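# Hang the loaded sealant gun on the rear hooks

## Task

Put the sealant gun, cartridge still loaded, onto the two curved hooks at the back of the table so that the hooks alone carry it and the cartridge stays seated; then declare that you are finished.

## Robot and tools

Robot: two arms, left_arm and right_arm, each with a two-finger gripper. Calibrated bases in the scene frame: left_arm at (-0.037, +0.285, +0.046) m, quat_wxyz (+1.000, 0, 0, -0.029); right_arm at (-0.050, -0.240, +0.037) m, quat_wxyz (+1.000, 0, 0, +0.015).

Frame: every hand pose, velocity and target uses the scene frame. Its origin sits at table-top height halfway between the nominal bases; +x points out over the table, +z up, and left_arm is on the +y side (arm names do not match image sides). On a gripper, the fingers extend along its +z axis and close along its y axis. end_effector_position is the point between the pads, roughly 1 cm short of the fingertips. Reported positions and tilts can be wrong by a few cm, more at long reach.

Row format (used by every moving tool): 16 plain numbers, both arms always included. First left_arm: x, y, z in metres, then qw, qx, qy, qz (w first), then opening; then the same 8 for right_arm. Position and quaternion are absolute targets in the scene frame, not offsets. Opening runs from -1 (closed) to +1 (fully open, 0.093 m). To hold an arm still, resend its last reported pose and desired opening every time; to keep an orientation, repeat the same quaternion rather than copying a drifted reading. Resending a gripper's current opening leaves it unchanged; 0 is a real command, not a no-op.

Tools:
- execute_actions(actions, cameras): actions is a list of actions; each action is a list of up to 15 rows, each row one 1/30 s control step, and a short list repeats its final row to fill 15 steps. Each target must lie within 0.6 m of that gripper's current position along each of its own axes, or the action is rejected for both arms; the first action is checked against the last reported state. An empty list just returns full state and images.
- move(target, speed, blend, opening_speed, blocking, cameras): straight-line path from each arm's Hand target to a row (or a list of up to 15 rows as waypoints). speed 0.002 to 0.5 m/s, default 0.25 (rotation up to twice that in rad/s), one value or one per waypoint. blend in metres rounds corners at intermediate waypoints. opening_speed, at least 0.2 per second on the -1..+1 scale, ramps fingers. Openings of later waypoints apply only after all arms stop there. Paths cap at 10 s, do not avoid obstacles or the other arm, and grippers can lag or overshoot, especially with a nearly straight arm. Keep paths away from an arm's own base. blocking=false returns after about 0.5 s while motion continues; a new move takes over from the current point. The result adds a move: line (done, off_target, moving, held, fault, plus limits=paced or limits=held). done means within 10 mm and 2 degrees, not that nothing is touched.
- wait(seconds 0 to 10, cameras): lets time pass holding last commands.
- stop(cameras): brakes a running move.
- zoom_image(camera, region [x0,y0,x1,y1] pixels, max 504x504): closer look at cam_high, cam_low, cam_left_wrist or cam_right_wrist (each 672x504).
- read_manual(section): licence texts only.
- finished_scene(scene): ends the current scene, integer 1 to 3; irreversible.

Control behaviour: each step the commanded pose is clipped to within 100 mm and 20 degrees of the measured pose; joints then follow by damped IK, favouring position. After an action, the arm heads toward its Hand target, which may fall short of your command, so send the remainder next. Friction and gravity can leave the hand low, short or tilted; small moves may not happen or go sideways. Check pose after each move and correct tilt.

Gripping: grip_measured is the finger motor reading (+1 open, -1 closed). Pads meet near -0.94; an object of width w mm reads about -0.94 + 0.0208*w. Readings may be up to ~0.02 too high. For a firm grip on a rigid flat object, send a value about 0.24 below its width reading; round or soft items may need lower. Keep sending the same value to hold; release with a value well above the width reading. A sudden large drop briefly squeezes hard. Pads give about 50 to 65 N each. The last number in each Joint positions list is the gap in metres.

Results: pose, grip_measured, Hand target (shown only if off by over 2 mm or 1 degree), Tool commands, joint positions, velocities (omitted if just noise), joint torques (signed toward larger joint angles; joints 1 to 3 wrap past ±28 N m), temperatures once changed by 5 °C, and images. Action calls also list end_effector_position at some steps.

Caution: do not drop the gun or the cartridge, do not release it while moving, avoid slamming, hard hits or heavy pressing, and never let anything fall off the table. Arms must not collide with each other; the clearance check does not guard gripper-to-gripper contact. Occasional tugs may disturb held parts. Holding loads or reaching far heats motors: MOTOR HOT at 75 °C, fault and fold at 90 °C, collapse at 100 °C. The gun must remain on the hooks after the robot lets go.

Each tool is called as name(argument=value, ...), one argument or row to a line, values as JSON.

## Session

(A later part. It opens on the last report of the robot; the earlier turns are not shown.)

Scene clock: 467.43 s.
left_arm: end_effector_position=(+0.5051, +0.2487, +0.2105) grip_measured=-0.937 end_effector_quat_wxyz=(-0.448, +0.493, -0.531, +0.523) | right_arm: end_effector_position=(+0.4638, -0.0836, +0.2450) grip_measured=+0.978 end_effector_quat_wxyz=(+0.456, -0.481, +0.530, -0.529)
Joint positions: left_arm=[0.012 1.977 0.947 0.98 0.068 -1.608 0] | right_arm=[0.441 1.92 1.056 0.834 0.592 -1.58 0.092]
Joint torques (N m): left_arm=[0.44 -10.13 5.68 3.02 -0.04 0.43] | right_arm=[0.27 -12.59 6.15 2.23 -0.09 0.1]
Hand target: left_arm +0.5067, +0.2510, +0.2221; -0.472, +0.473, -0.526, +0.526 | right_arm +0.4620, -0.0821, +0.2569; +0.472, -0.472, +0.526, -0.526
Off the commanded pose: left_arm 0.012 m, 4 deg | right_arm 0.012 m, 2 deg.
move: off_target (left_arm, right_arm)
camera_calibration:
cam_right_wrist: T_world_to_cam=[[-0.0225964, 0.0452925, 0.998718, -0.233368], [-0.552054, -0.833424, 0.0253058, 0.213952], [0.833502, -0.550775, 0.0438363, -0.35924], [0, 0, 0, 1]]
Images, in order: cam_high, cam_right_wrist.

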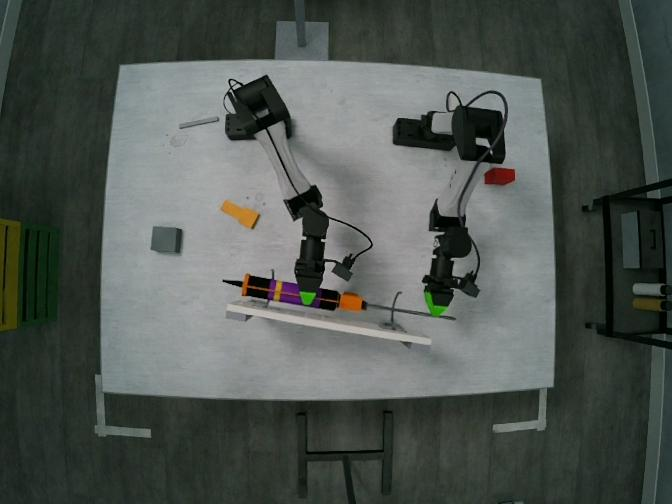

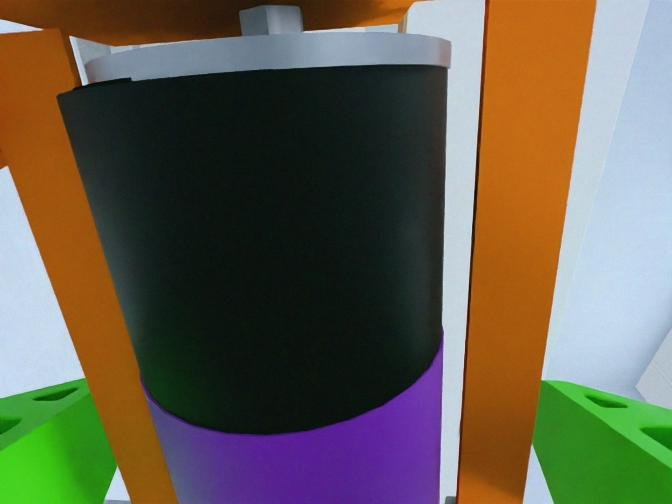

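move(
  target=[
    [0.507, 0.251, 0.220, -0.4722,0.4722,-0.5263,0.5263, -0.3, 0.462, -0.082, 0.259, -0.4722,0.4722,-0.5263,0.5263, 0.98],
  ],
  speed=0.03,
  opening_speed=0.3,
)

zoom_image(
  camera="cam_high",
  region=[200, 230, 500, 360],
)

Scene clock: 475.90 s.
left_arm: end_effector_position=(+0.5052, +0.2487, +0.2160) grip_measured=-0.303 end_effector_quat_wxyz=(+0.461, -0.480, +0.532, -0.523) | right_arm: end_effector_position=(+0.4638, -0.0835, +0.2450) grip_measured=+0.978 end_effector_quat_wxyz=(+0.457, -0.481, +0.529, -0.529)
Joint positions: left_arm=[0.012 1.977 0.946 1.004 0.068 -1.58 0.031] | right_arm=[0.441 1.92 1.056 0.834 0.592 -1.58 0.092]
Joint torques (N m): left_arm=[0.4 -9.46 5.6 2.89 -0.02 0.16] | right_arm=[0.27 -13.07 6.39 2.15 -0.11 0.1]
Hand target: left_arm +0.5069, +0.2510, +0.2201; +0.472, -0.472, +0.526, -0.526 | right_arm +0.4620, -0.0822, +0.2589; +0.472, -0.472, +0.526, -0.526
Off the commanded pose: left_arm 0.005 m, 2 deg | right_arm 0.014 m, 2 deg.
move: off_target (right_arm)
camera_calibration:
cam_left_wrist: T_world_to_cam=[[0.0353467, 0.0184297, 0.999205, -0.237285], [-0.521566, -0.852526, 0.0341746, 0.508954], [0.852478, -0.52236, -0.0205216, -0.21243], [0, 0, 0, 1]]
cam_right_wrist: T_world_to_cam=[[-0.0226662, 0.0448776, 0.998735, -0.233378], [-0.551427, -0.83385, 0.0249539, 0.213827], [0.833915, -0.550164, 0.043647, -0.359276], [0, 0, 0, 1]]

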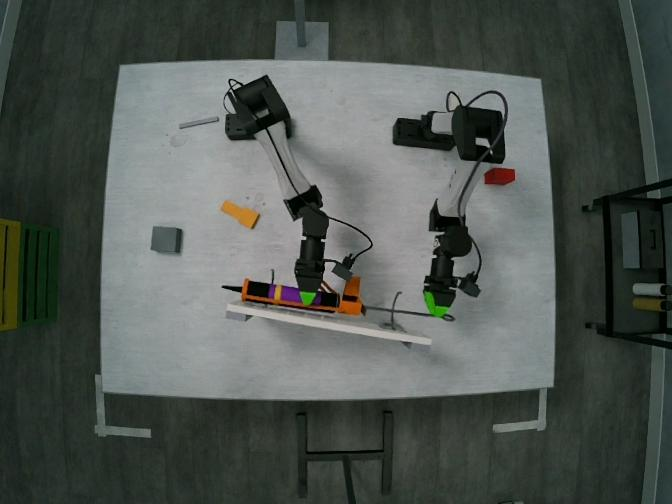

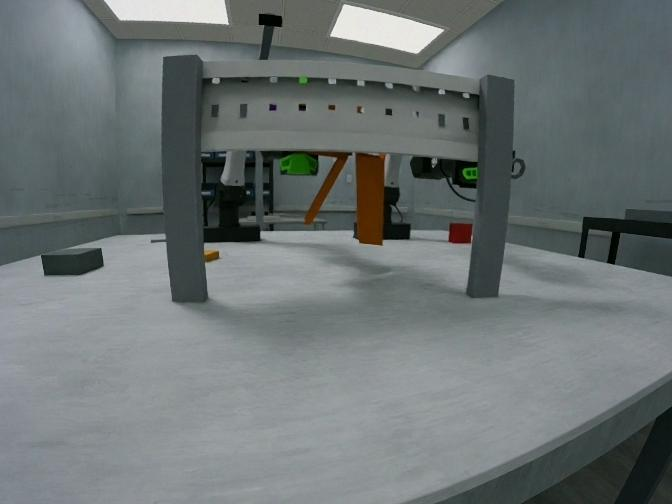

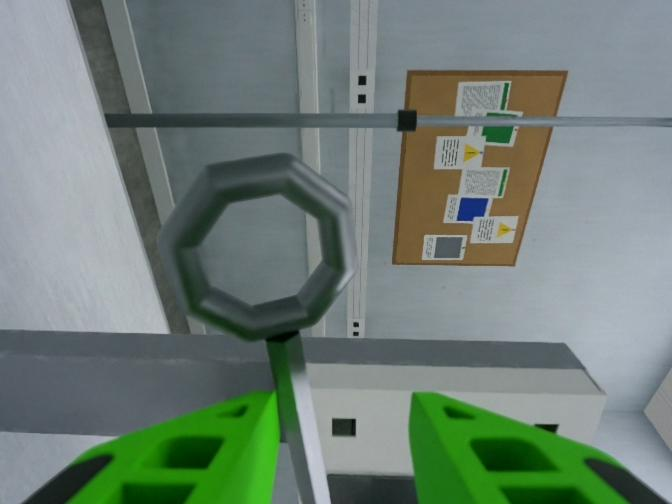

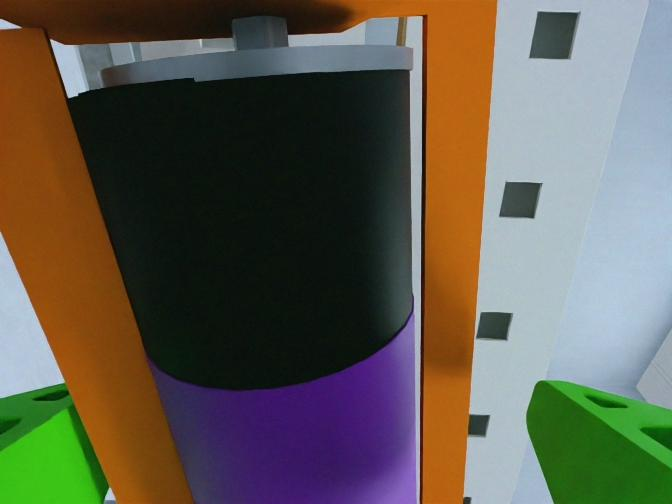

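Scaled by 1.680 from the camera's 672x504 image, which has a finer 960x720 frame.

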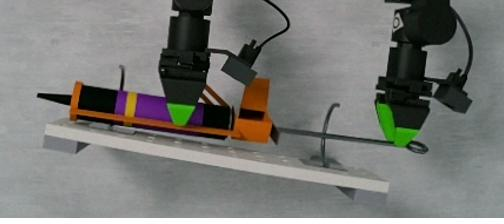

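move(
  target=[
    [0.507, 0.251, 0.214, -0.4722,0.4722,-0.5263,0.5263, -0.3, 0.462, -0.082, 0.248, -0.4722,0.4722,-0.5263,0.5263, 0.98],
  ],
  speed=0.03,
)

zoom_image(
  camera="cam_high",
  region=[200, 230, 500, 360],
)

Scene clock: 484.40 s.
left_arm: end_effector_position=(+0.5058, +0.2487, +0.2157) grip_measured=-0.302 end_effector_quat_wxyz=(+0.464, -0.478, +0.530, -0.525) | right_arm: end_effector_position=(+0.4632, -0.0837, +0.2471) grip_measured=+0.978 end_effector_quat_wxyz=(+0.462, -0.476, +0.528, -0.530)
Joint positions: left_arm=[0.012 1.985 0.946 1.02 0.068 -1.58 0.031] | right_arm=[0.441 1.92 1.051 0.855 0.591 -1.579 0.092]
Joint torques (N m): left_arm=[0.47 -8.65 5.12 3 -0.01 0.16] | right_arm=[0.24 -10.58 5.46 2.38 -0.1 0.11]
Hand target: left_arm +0.5069, +0.2510, +0.2140; +0.472, -0.473, +0.527, -0.526 | right_arm +0.4620, -0.0821, +0.2480; +0.472, -0.472, +0.527, -0.526
Off the commanded pose: left_arm 0.003 m, 1 deg | right_arm 0.002 m, 1 deg.
move: done
camera_calibration:
cam_left_wrist: T_world_to_cam=[[0.0269684, 0.0188104, 0.999459, -0.232881], [-0.521836, -0.852514, 0.0301255, 0.510246], [0.85262, -0.522366, -0.013175, -0.214588], [0, 0, 0, 1]]
cam_right_wrist: T_world_to_cam=[[-0.0359739, 0.0377159, 0.998641, -0.229879], [-0.55104, -0.834397, 0.0116629, 0.216323], [0.833703, -0.549871, 0.0507995, -0.3606], [0, 0, 0, 1]]

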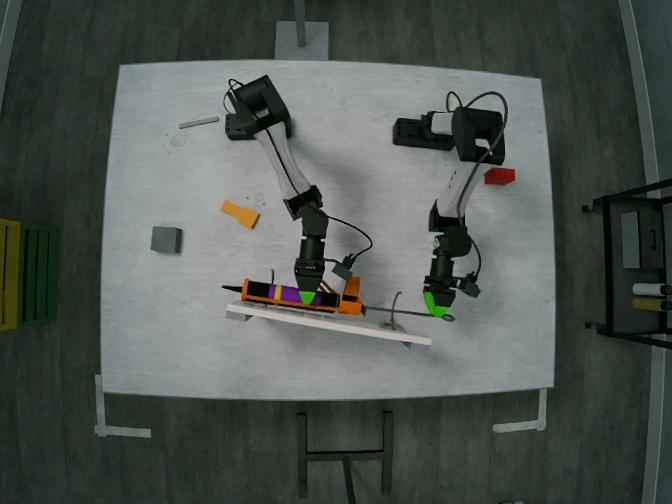

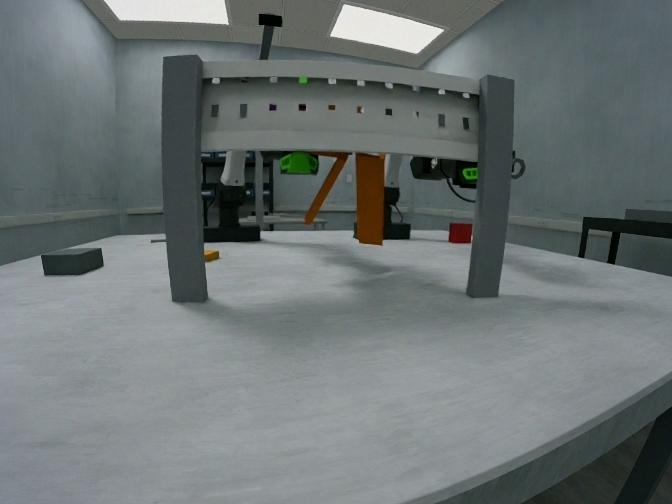

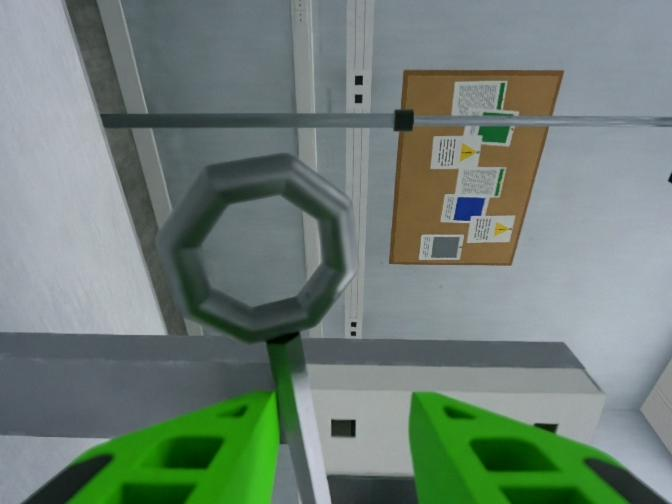

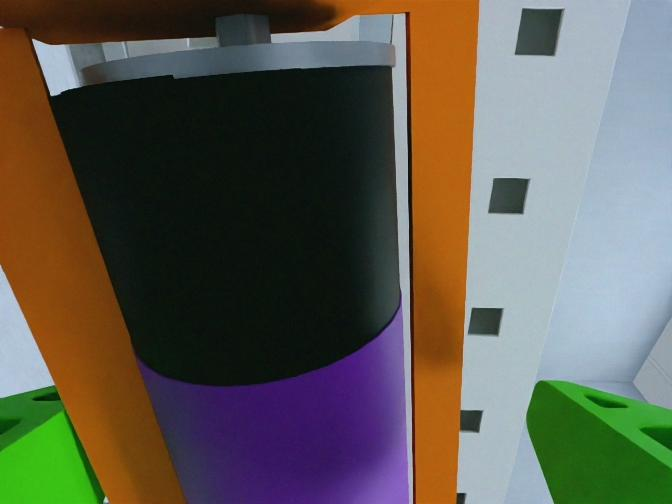

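Scaled by 1.680 from the camera's 672x504 image, which has a finer 960x720 frame.

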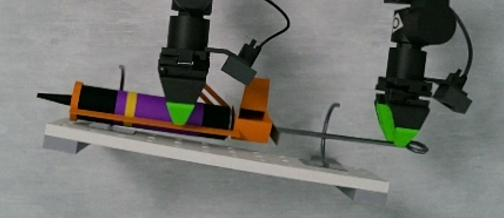

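move(
  target=[
    [0.507, 0.251, 0.200, -0.4722,0.4722,-0.5263,0.5263, -0.3, 0.462, -0.082, 0.232, -0.4722,0.4722,-0.5263,0.5263, 0.98],
  ],
  speed=0.03,
  cameras=["cam_high","cam_left_wrist","cam_right_wrist"],
)

zoom_image(
  camera="cam_high",
  region=[200, 230, 500, 360],
)

Scene clock: 490.80 s.
left_arm: end_effector_position=(+0.5068, +0.2487, +0.2140) grip_measured=-0.302 end_effector_quat_wxyz=(+0.474, -0.467, +0.520, -0.535) | right_arm: end_effector_position=(+0.4624, -0.0841, +0.2396) grip_measured=+0.978 end_effector_quat_wxyz=(+0.470, -0.469, +0.526, -0.532)
Joint positions: left_arm=[0.012 2.023 0.941 1.105 0.068 -1.58 0.031] | right_arm=[0.441 1.947 1.029 0.926 0.59 -1.579 0.092]
Joint torques (N m): left_arm=[0.43 -8.31 4.49 2.63 0 0.13] | right_arm=[0.27 -9.36 5.24 2.23 -0.11 0.11]
Hand target: left_arm +0.5067, +0.2510, +0.2001; +0.472, -0.472, +0.526, -0.526 | right_arm +0.4620, -0.0821, +0.2321; +0.472, -0.472, +0.526, -0.526
Off the commanded pose: left_arm 0.014 m, 1 deg | right_arm 0.008 m, 1 deg.
move: off_target (left_arm)
camera_calibration:
cam_left_wrist: T_world_to_cam=[[-0.0142201, 0.020301, 0.999693, -0.210759], [-0.522659, -0.852485, 0.00987705, 0.515525], [0.852423, -0.522358, 0.0227329, -0.223076], [0, 0, 0, 1]]
cam_right_wrist: T_world_to_cam=[[-0.0560519, 0.0271161, 0.99806, -0.213831], [-0.550757, -0.834625, -0.00825522, 0.220275], [0.832782, -0.550151, 0.0617167, -0.361939], [0, 0, 0, 1]]
Images, in order: cam_high, cam_left_wrist, cam_right_wrist.

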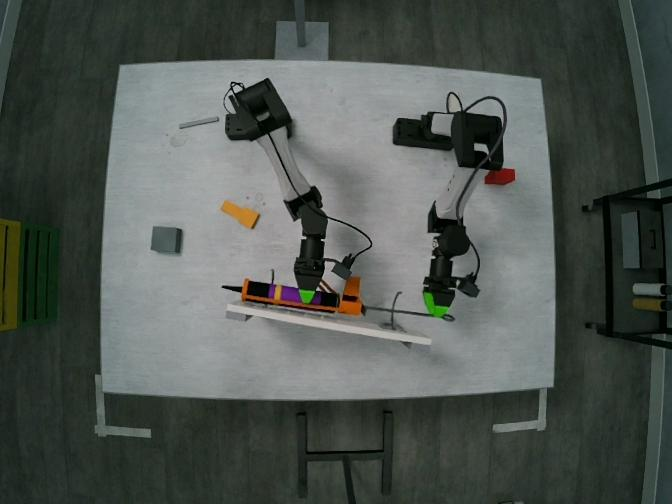

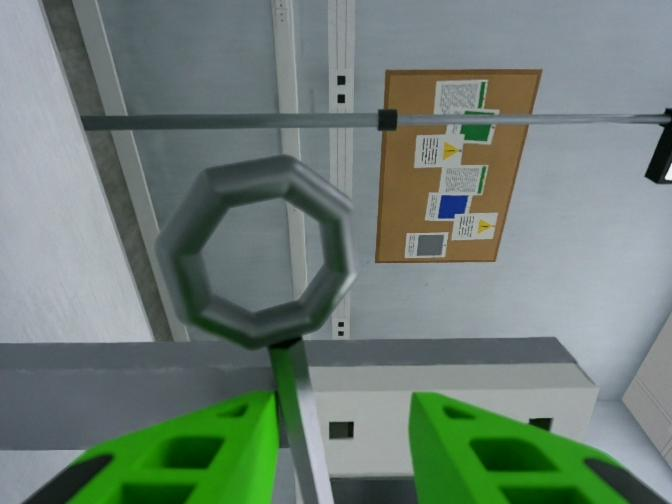

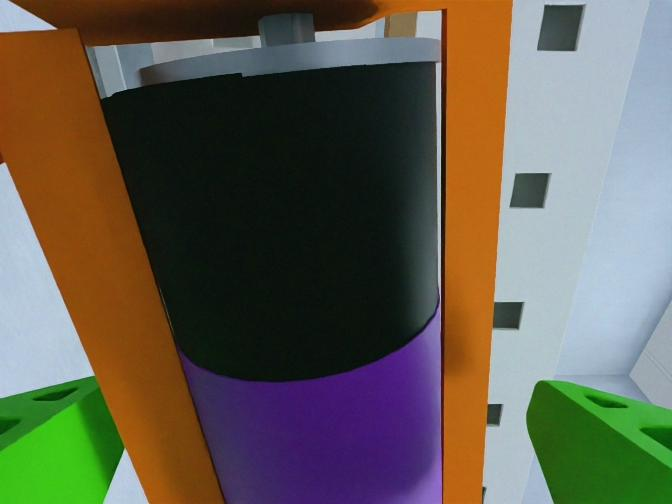

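Scaled by 1.680 from the camera's 672x504 image, which has a finer 960x720 frame.

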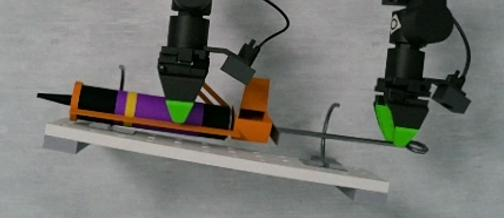

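move(
  target=[
    [0.507, 0.251, 0.185, -0.4722,0.4722,-0.5263,0.5263, 0.1, 0.462, -0.082, 0.224, -0.4722,0.4722,-0.5263,0.5263, 1],
  ],
  speed=0.03,
  opening_speed=0.3,
  cameras=["cam_high","cam_left_wrist","cam_right_wrist"],
)

zoom_image(
  camera="cam_high",
  region=[200, 230, 500, 360],
)

Scene clock: 514.87 s.
left_arm: end_effector_position=(+0.5071, +0.2486, +0.1997) grip_measured=+0.097 end_effector_quat_wxyz=(+0.475, -0.466, +0.519, -0.536) | right_arm: end_effector_position=(+0.4625, -0.0840, +0.2320) grip_measured=+1.000 end_effector_quat_wxyz=(+0.470, -0.468, +0.526, -0.532)
Joint positions: left_arm=[0.012 2.072 0.932 1.167 0.068 -1.58 0.05] | right_arm=[0.441 1.967 1.019 0.958 0.59 -1.579 0.093]
Joint torques (N m): left_arm=[0.36 -8.54 4.25 2.55 -0.02 0.16] | right_arm=[0.27 -9.44 5.12 2.26 -0.11 0.09]
Hand target: left_arm +0.5067, +0.2510, +0.1850; +0.472, -0.472, +0.526, -0.526 | right_arm +0.4619, -0.0821, +0.2240; +0.472, -0.472, +0.526, -0.526
Off the commanded pose: left_arm 0.015 m, 2 deg | right_arm 0.008 m, 1 deg.
move: off_target (left_arm)
camera_calibration:
cam_left_wrist: T_world_to_cam=[[-0.0184106, 0.0204914, 0.999621, -0.194411], [-0.522696, -0.852483, 0.0078484, 0.516242], [0.85232, -0.522353, 0.0264055, -0.223711], [0, 0, 0, 1]]
cam_right_wrist: T_world_to_cam=[[-0.0570695, 0.0265974, 0.998016, -0.205793], [-0.550748, -0.83462, -0.0092505, 0.220515], [0.832718, -0.550183, 0.0622799, -0.361616], [0, 0, 0, 1]]
Images, in order: cam_high, cam_left_wrist, cam_right_wrist.

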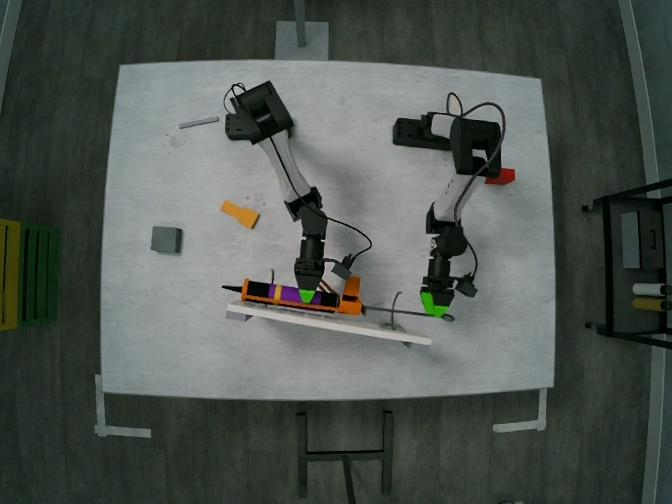

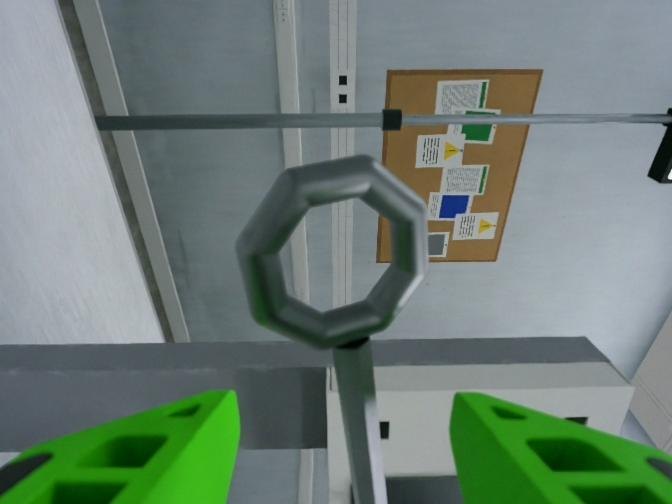

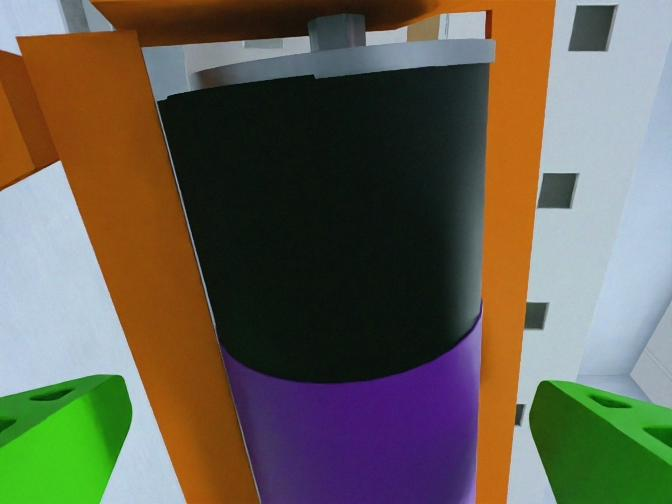

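Scaled by 1.680 from the camera's 672x504 image, which has a finer 960x720 frame.

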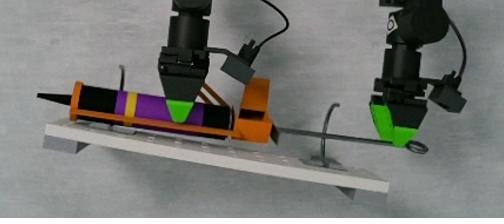

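move(
  target=[
    [0.35, 0.251, 0.20, -0.4722,0.4722,-0.5263,0.5263, 0.1, 0.32, -0.092, 0.242, -0.4722,0.4722,-0.5263,0.5263, 1],
    [0.28, 0.27, 0.25, -0.4722,0.4722,-0.5263,0.5263, 0.1, 0.27, -0.14, 0.26, -0.4722,0.4722,-0.5263,0.5263, 1],
  ],
  speed=[0.08, 0.15],
)

zoom_image(
  camera="cam_high",
  region=[200, 230, 500, 360],
)

Scene clock: 527.63 s.
left_arm: end_effector_position=(+0.2774, +0.2698, +0.2425) grip_measured=+0.097 end_effector_quat_wxyz=(+0.468, -0.478, +0.525, -0.525) | right_arm: end_effector_position=(+0.2713, -0.1378, +0.2618) grip_measured=+1.000 end_effector_quat_wxyz=(+0.472, -0.472, +0.525, -0.529)
Joint positions: left_arm=[0.074 0.867 0.151 0.707 0.121 -1.58 0.05] | right_arm=[0.634 1.112 0.347 0.771 0.774 -1.579 0.093]
Joint torques (N m): left_arm=[0.58 -0.87 7.97 2.38 0.11 0.15] | right_arm=[-0.16 -4.01 5.74 1.93 -0.08 0.09]
Hand target: left_arm +0.2798, +0.2700, +0.2500; +0.472, -0.472, +0.526, -0.526 | right_arm +0.2700, -0.1400, +0.2600; +0.472, -0.472, +0.526, -0.527
Off the commanded pose: left_arm 0.008 m, 1 deg | right_arm 0.003 m, 0 deg.
move: done
camera_calibration:
cam_left_wrist: T_world_to_cam=[[0.0179563, 0.0191237, 0.999656, -0.251546], [-0.51426, -0.857251, 0.0256369, 0.408503], [0.857446, -0.514544, -0.00555848, -0.0138037], [0, 0, 0, 1]]
cam_right_wrist: T_world_to_cam=[[-0.0534269, 0.0265665, 0.998218, -0.246126], [-0.542788, -0.839843, -0.00669981, 0.0670606], [0.838169, -0.542179, 0.0592902, -0.233445], [0, 0, 0, 1]]

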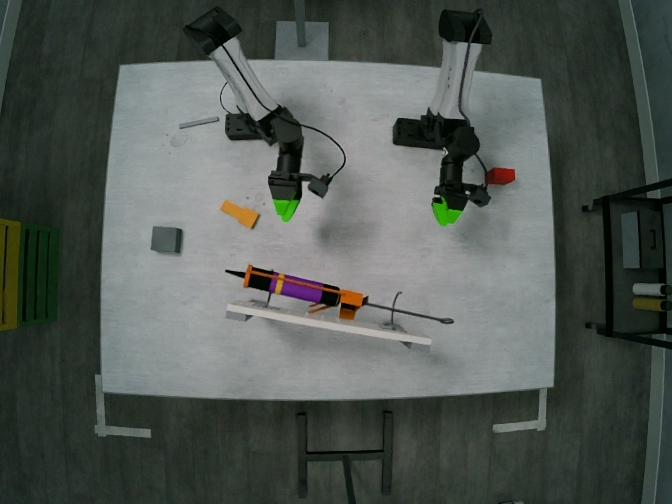

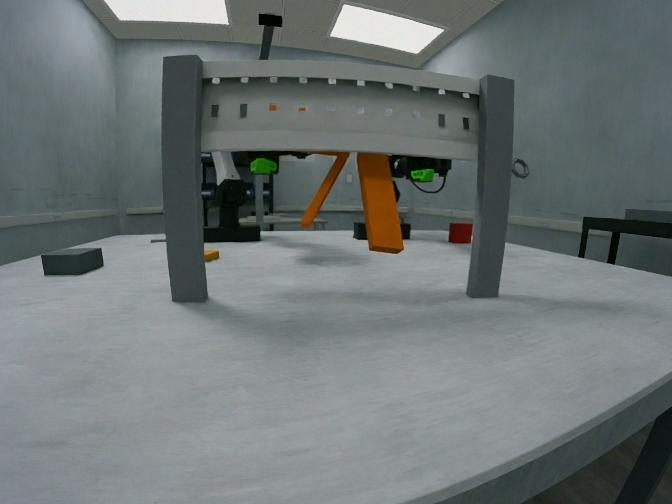

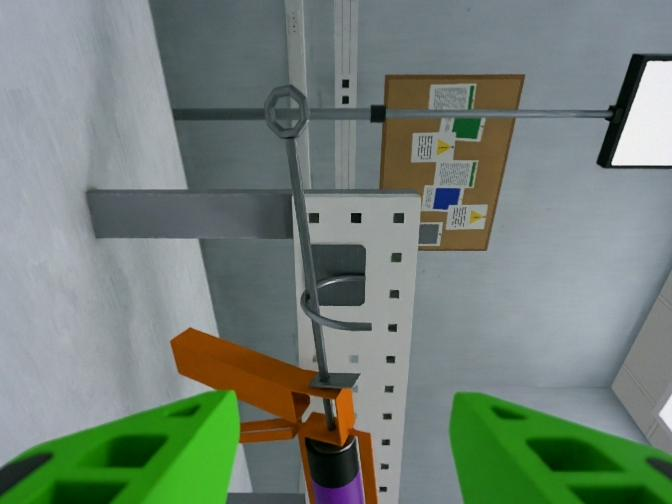

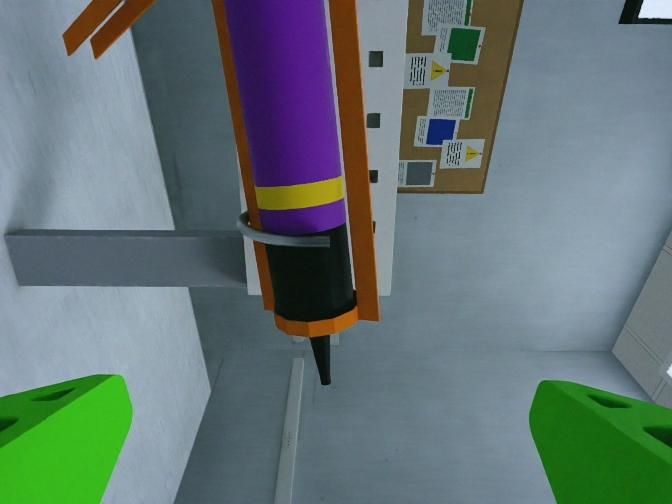

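Scaled by 1.680 from the camera's 672x504 image, which has a finer 960x720 frame.

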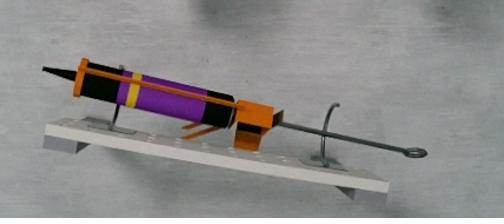

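wait(
  seconds=1,
  cameras=["cam_high","cam_low","cam_right_wrist"],
)

zoom_image(
  camera="cam_high",
  region=[200, 230, 500, 360],
)

Scene clock: 533.07 s.
left_arm: end_effector_position=(+0.2774, +0.2697, +0.2422) grip_measured=+0.097 end_effector_quat_wxyz=(+0.468, -0.478, +0.526, -0.525) | right_arm: end_effector_position=(+0.2713, -0.1378, +0.2617) grip_measured=+1.000 end_effector_quat_wxyz=(+0.472, -0.472, +0.525, -0.529)
Joint positions: left_arm=[0.074 0.867 0.151 0.706 0.122 -1.58 0.05] | right_arm=[0.634 1.112 0.347 0.77 0.774 -1.579 0.093]
Joint torques (N m): left_arm=[0.59 -0.9 8.02 2.42 0.11 0.15] | right_arm=[-0.21 -4.1 5.76 1.93 -0.06 0.1]
Heat: left arm: 47 °C; right arm: 44 °C.
Hand target: left_arm +0.2798, +0.2700, +0.2500; +0.472, -0.472, +0.526, -0.526 | right_arm +0.2700, -0.1400, +0.2600; +0.472, -0.472, +0.526, -0.527
Tool commands: left_gripper/opening=+0.1 right_gripper/opening=+1.0
Off the commanded pose: left_arm 0.008 m, 1 deg | right_arm 0.003 m, 0 deg.
wait: 1.00 s; at rest from the start
camera_calibration:
cam_right_wrist: T_world_to_cam=[[-0.0528275, 0.0270362, 0.998238, -0.246081], [-0.542792, -0.839846, -0.00597862, 0.0668723], [0.838204, -0.542151, 0.059042, -0.233377], [0, 0, 0, 1]]
Images, in order: cam_high, cam_low, cam_right_wrist.

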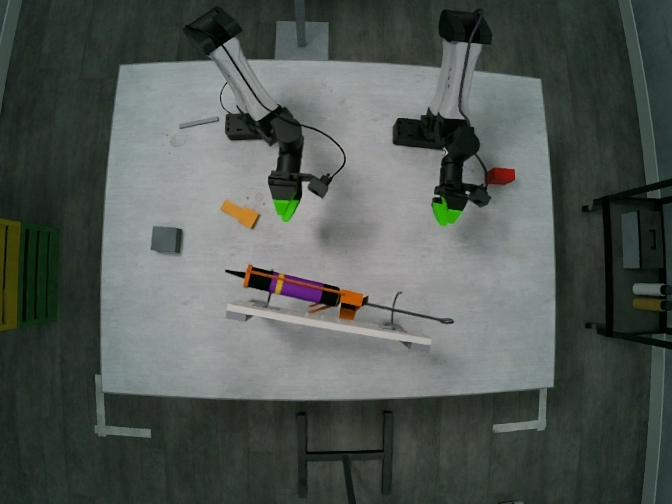

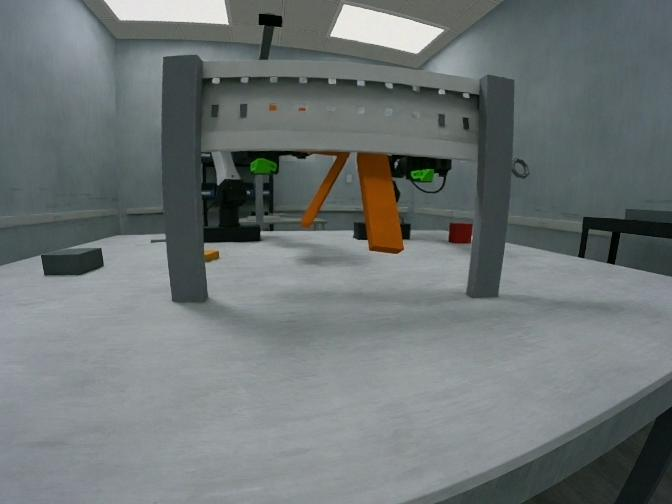

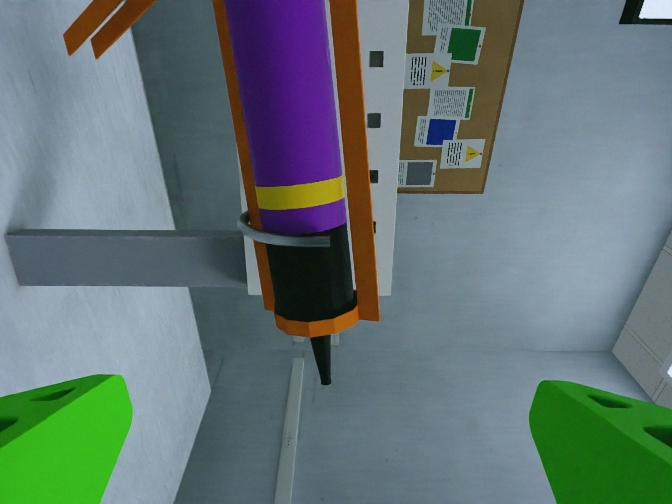

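Scaled by 1.680 from the camera's 672x504 image, which has a finer 960x720 frame.

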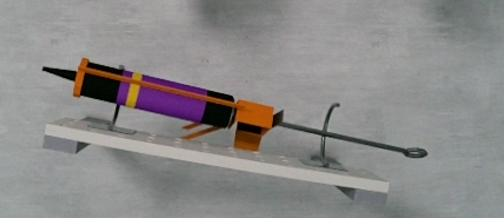

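execute_actions(
  actions=[],
)

zoom_image(
  camera="cam_left_wrist",
  region=[150, 180, 450, 504],
)

zoom_image(
  camera="cam_low",
  region=[260, 60, 460, 280],
)

Scene clock: 540.80 s.
left_arm: end_effector_position=(+0.2774, +0.2697, +0.2422) grip_measured=+0.097 end_effector_quat_wxyz=(+0.468, -0.478, +0.526, -0.525) | right_arm: end_effector_position=(+0.2713, -0.1378, +0.2616) grip_measured=+1.000 end_effector_quat_wxyz=(+0.471, -0.472, +0.525, -0.529)
Joint positions: left_arm=[0.074 0.867 0.151 0.706 0.122 -1.58 0.05] | right_arm=[0.634 1.112 0.347 0.77 0.774 -1.579 0.093]
Joint velocities: within noise
Joint torques (N m): left_arm=[0.61 -0.84 7.88 2.41 0.11 0.15] | right_arm=[-0.23 -4.11 5.7 1.94 -0.06 0.11]
Heat: left arm: 46 °C; right arm: 44 °C.
Hand target: left_arm +0.2798, +0.2700, +0.2500; +0.472, -0.472, +0.526, -0.526 | right_arm +0.2700, -0.1400, +0.2600; +0.472, -0.472, +0.526, -0.526
Tool commands: left_gripper/opening=+0.1 right_gripper/opening=+1.0
Off the commanded pose: left_arm 0.008 m, 1 deg | right_arm 0.003 m, 0 deg.
camera_calibration:
cam_left_wrist: T_world_to_cam=[[0.0191074, 0.0191397, 0.999634, -0.251587], [-0.514558, -0.857054, 0.0262452, 0.408332], [0.857243, -0.514871, -0.00652758, -0.0134506], [0, 0, 0, 1]] pos_world=[0.226448, 0.347853, 0.24069]
cam_right_wrist: T_world_to_cam=[[-0.0525278, 0.0272711, 0.998247, -0.246059], [-0.542794, -0.839847, -0.00561801, 0.0667781], [0.838222, -0.542137, 0.0589179, -0.233343], [0, 0, 0, 1]] pos_world=[0.218915, -0.0637103, 0.259751]

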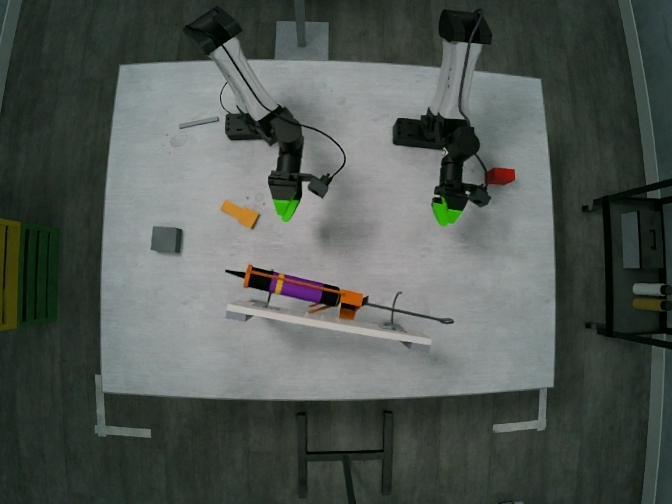

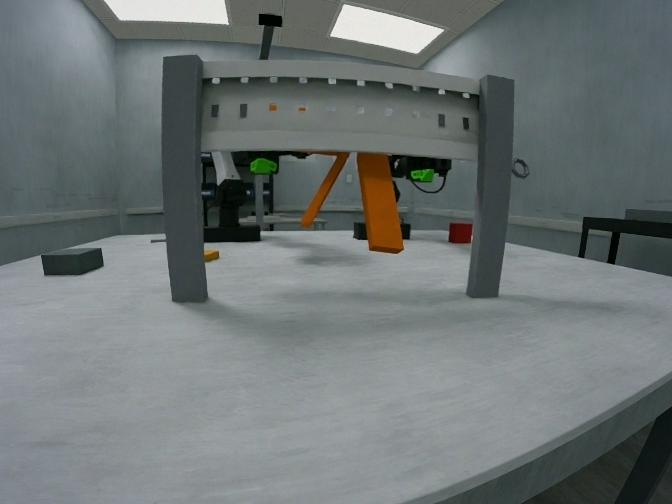

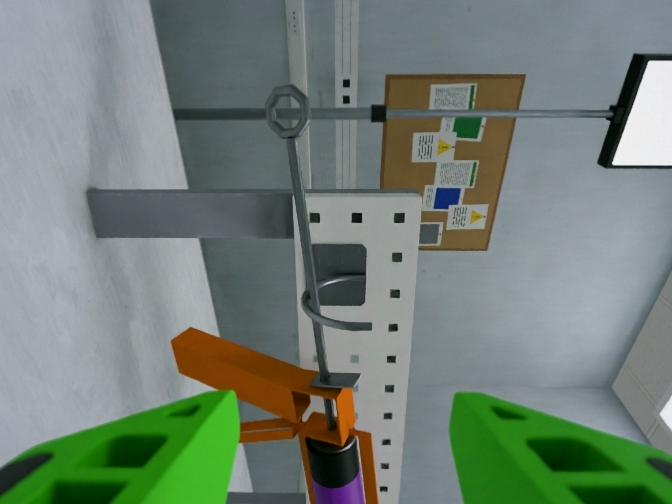

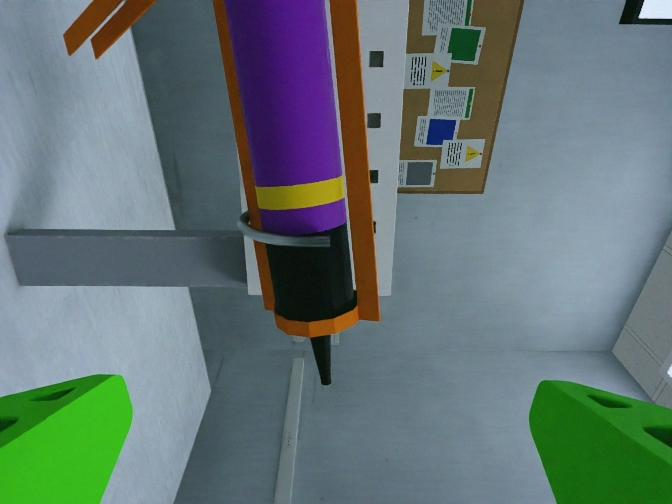

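Scaled by 1.556 from the camera's 672x504 image, which has a finer 960x720 frame.

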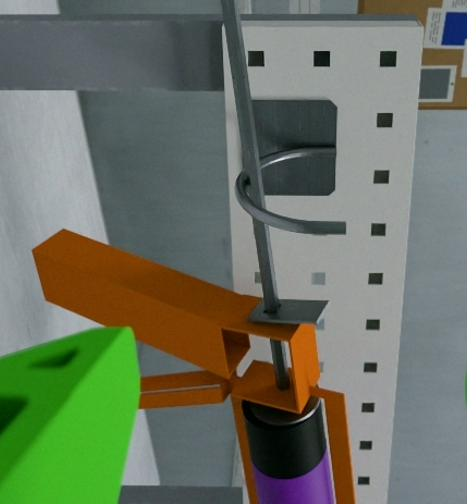

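Scaled by 2.291 from the camera's 672x504 image, which has a finer 960x720 frame.

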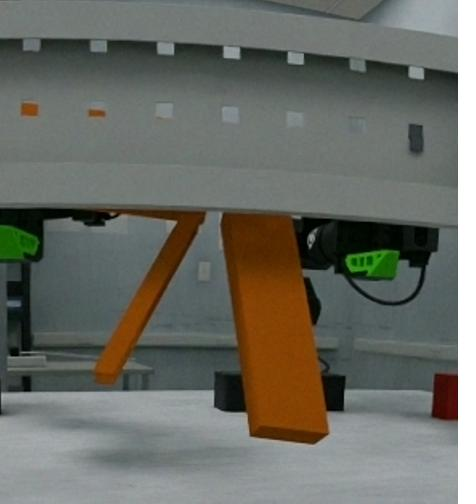

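move(
  target=[0.42, 0.36, 0.17, -0.321, 0.321,-0.63,0.63, 0.1, 0.27, -0.14, 0.26, -0.4722,0.4722,-0.5263,0.5263, 1],
  cameras=["cam_left_wrist","cam_high"],
)

zoom_image(
  camera="cam_left_wrist",
  region=[100, 150, 500, 504],
)

Scene clock: 564.00 s.
left_arm: end_effector_position=(+0.4176, +0.3587, +0.1757) grip_measured=+0.097 end_effector_quat_wxyz=(+0.330, -0.318, +0.631, -0.626) | right_arm: end_effector_position=(+0.2713, -0.1378, +0.2616) grip_measured=+1.000 end_effector_quat_wxyz=(+0.471, -0.472, +0.525, -0.529)
Joint positions: left_arm=[0.552 2.094 0.85 1.248 1.115 -1.556 0.05] | right_arm=[0.634 1.112 0.347 0.77 0.774 -1.579 0.093]
Joint torques (N m): left_arm=[0.18 -7.66 5.46 2.16 0.12 -0.05] | right_arm=[-0.28 -4.05 5.64 1.94 -0.07 0.09]
Hand target: left_arm +0.4199, +0.3600, +0.1701; +0.321, -0.321, +0.630, -0.630 | right_arm +0.2700, -0.1400, +0.2600; +0.472, -0.472, +0.526, -0.526
Off the commanded pose: left_arm 0.006 m, 1 deg | right_arm 0.003 m, 0 deg.
move: done
camera_calibration:
cam_left_wrist: T_world_to_cam=[[-0.00042044, -0.00867042, 0.999962, -0.171353], [-0.870476, -0.49219, -0.00463365, 0.581662], [0.492212, -0.870445, -0.00734045, 0.191854], [0, 0, 0, 1]]
Images, in order: cam_high, cam_left_wrist.

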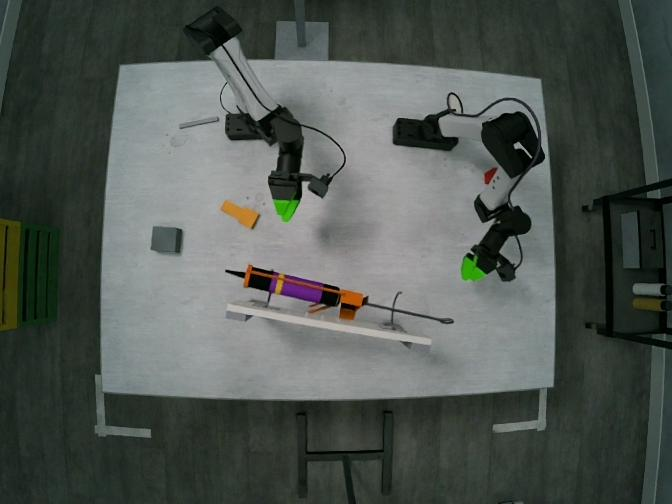

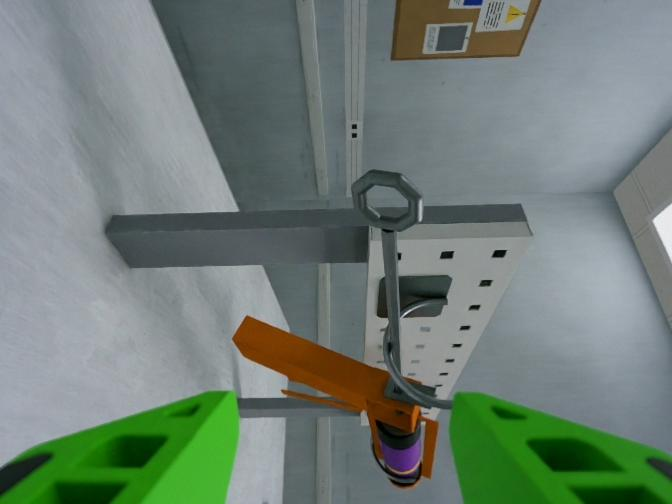

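Scaled by 1.260 from the camera's 672x504 image, which has a finer 960x720 frame.

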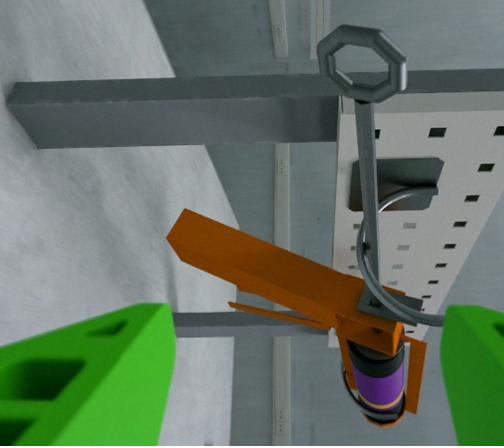

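move(
  target=[0.28, 0.34, 0.22, -0.4722, 0.4722,-0.5263,0.5263, 0.1, 0.30, 0.01, 0.14, 0.7071,0,0.7071,0, 1],
  cameras=["cam_right_wrist","cam_high"],
)

zoom_image(
  camera="cam_right_wrist",
  region=[100, 0, 600, 450],
)

Scene clock: 586.90 s.
left_arm: end_effector_position=(+0.2813, +0.3412, +0.2202) grip_measured=+0.097 end_effector_quat_wxyz=(+0.475, -0.468, +0.529, -0.525) | right_arm: end_effector_position=(+0.2986, +0.0063, +0.1377) grip_measured=+1.000 end_effector_quat_wxyz=(+0.703, -0.011, +0.711, -0.007)
Joint positions: left_arm=[0.518 1.199 0.132 1.071 0.573 -1.562 0.05] | right_arm=[0.907 2.084 0.599 1.465 0.931 -0.009 0.093]
Joint torques (N m): left_arm=[-0.4 -3.92 4.72 2.28 -0.12 -0.02] | right_arm=[0.58 -7.56 5.03 2.04 0.13 0.06]
Hand target: left_arm +0.2800, +0.3400, +0.2200; +0.472, -0.472, +0.526, -0.527 | right_arm +0.2999, +0.0098, +0.1399; +0.707, +0.000, +0.707, +0.000
Off the commanded pose: left_arm 0.002 m, 1 deg | right_arm 0.005 m, 2 deg.
move: done
camera_calibration:
cam_right_wrist: T_world_to_cam=[[-0.0455388, -0.998035, 0.0430425, 0.0110261], [-0.45884, -0.017376, -0.888349, 0.29323], [0.887351, -0.060204, -0.457147, -0.117499], [0, 0, 0, 1]]
Images, in order: cam_high, cam_right_wrist.

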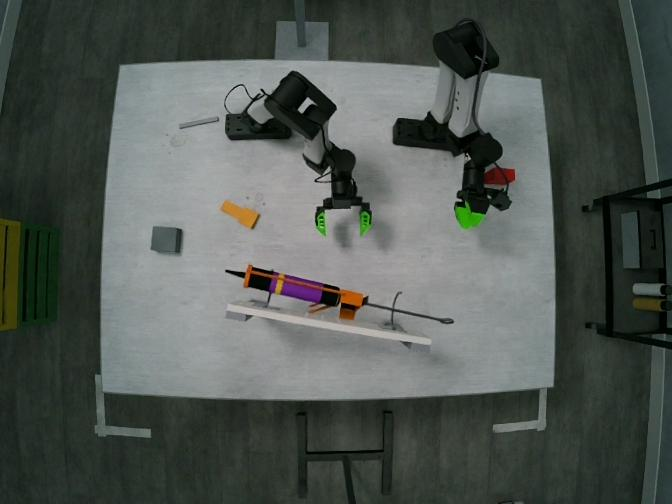

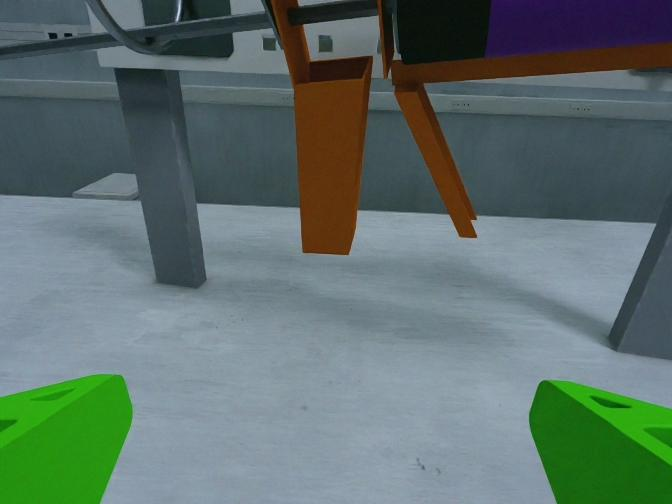

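Scaled by 1.008 from the camera's 672x504 image, which has a finer 960x720 frame.

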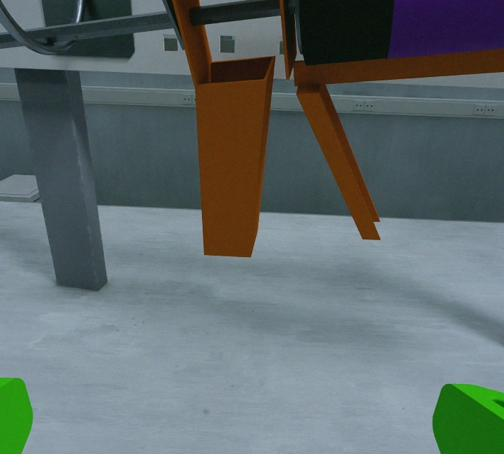

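move(
  target=[
    [0.28, 0.34, 0.22, -0.4722, 0.4722,-0.5263,0.5263, 0.1, 0.26, -0.15, 0.12, 0.7071,0,0.7071,0, -0.9],
    [0.28, 0.34, 0.22, -0.4722, 0.4722,-0.5263,0.5263, 0.1, 0.37, -0.17, 0.10, 0.650,-0.349,0.4987,0.4551, -0.9],
  ],
  cameras=["cam_right_wrist","cam_high"],
)

zoom_image(
  camera="cam_right_wrist",
  region=[150, 0, 650, 450],
)

Scene clock: 622.17 s.
left_arm: end_effector_position=(+0.2813, +0.3413, +0.2199) grip_measured=+0.097 end_effector_quat_wxyz=(+0.474, -0.468, +0.529, -0.525) | right_arm: end_effector_position=(+0.3687, -0.1680, +0.1017) grip_measured=-0.898 end_effector_quat_wxyz=(+0.585, -0.397, +0.580, +0.404)
Joint positions: left_arm=[0.518 1.199 0.132 1.069 0.572 -1.562 0.05] | right_arm=[-0.264 2.384 0.907 1.561 -1.437 0.087 0.002]
Joint torques (N m): left_arm=[-0.46 -3.81 4.71 2.31 -0.11 -0.02] | right_arm=[-0.12 -9.52 4.52 1.56 -0.05 0.07]
Hand target: left_arm +0.2800, +0.3400, +0.2200; +0.472, -0.472, +0.526, -0.527 | right_arm +0.3700, -0.1700, +0.1000; +0.584, -0.399, +0.579, +0.405
Off the commanded pose: left_arm 0.002 m, 1 deg | right_arm 0.003 m, 14 deg.
joint sent to its limit (right arm) — joint 4 (wrist pitch), upper limit. The joint targets are off in orientation, not in position.
move: off_target (right_arm)
camera_calibration:
cam_right_wrist: T_world_to_cam=[[0.913265, -0.407168, 0.0126714, -0.40933], [-0.167804, -0.404359, -0.899075, 0.119166], [0.371199, 0.818967, -0.437612, 0.129403], [0, 0, 0, 1]]
Images, in order: cam_high, cam_right_wrist.

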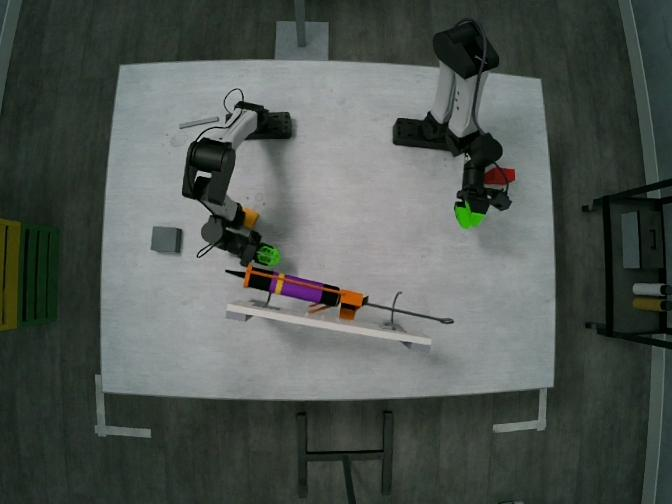

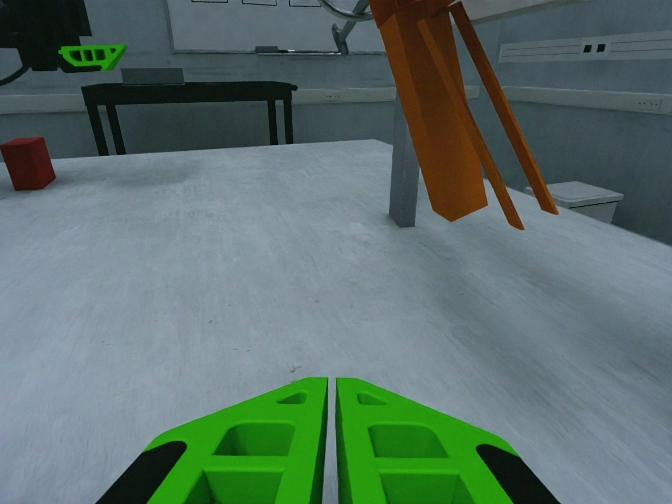

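Scaled by 1.008 from the camera's 672x504 image, which has a finer 960x720 frame.

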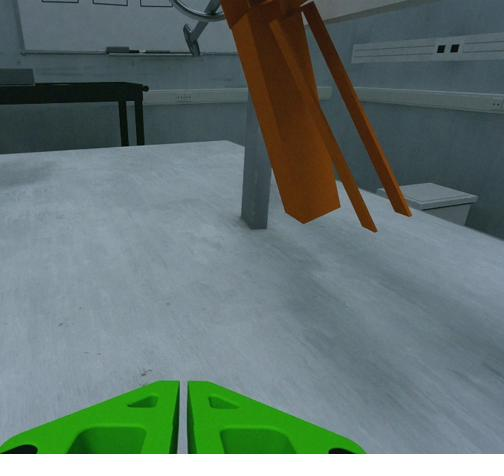

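zoom_image(
  camera="cam_right_wrist",
  region=[340, 0, 540, 140],
)

Scaled by 2.520 from the camera's 672x504 image, which has a finer 960x720 frame.

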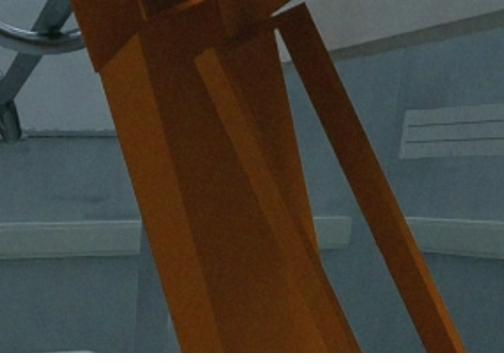

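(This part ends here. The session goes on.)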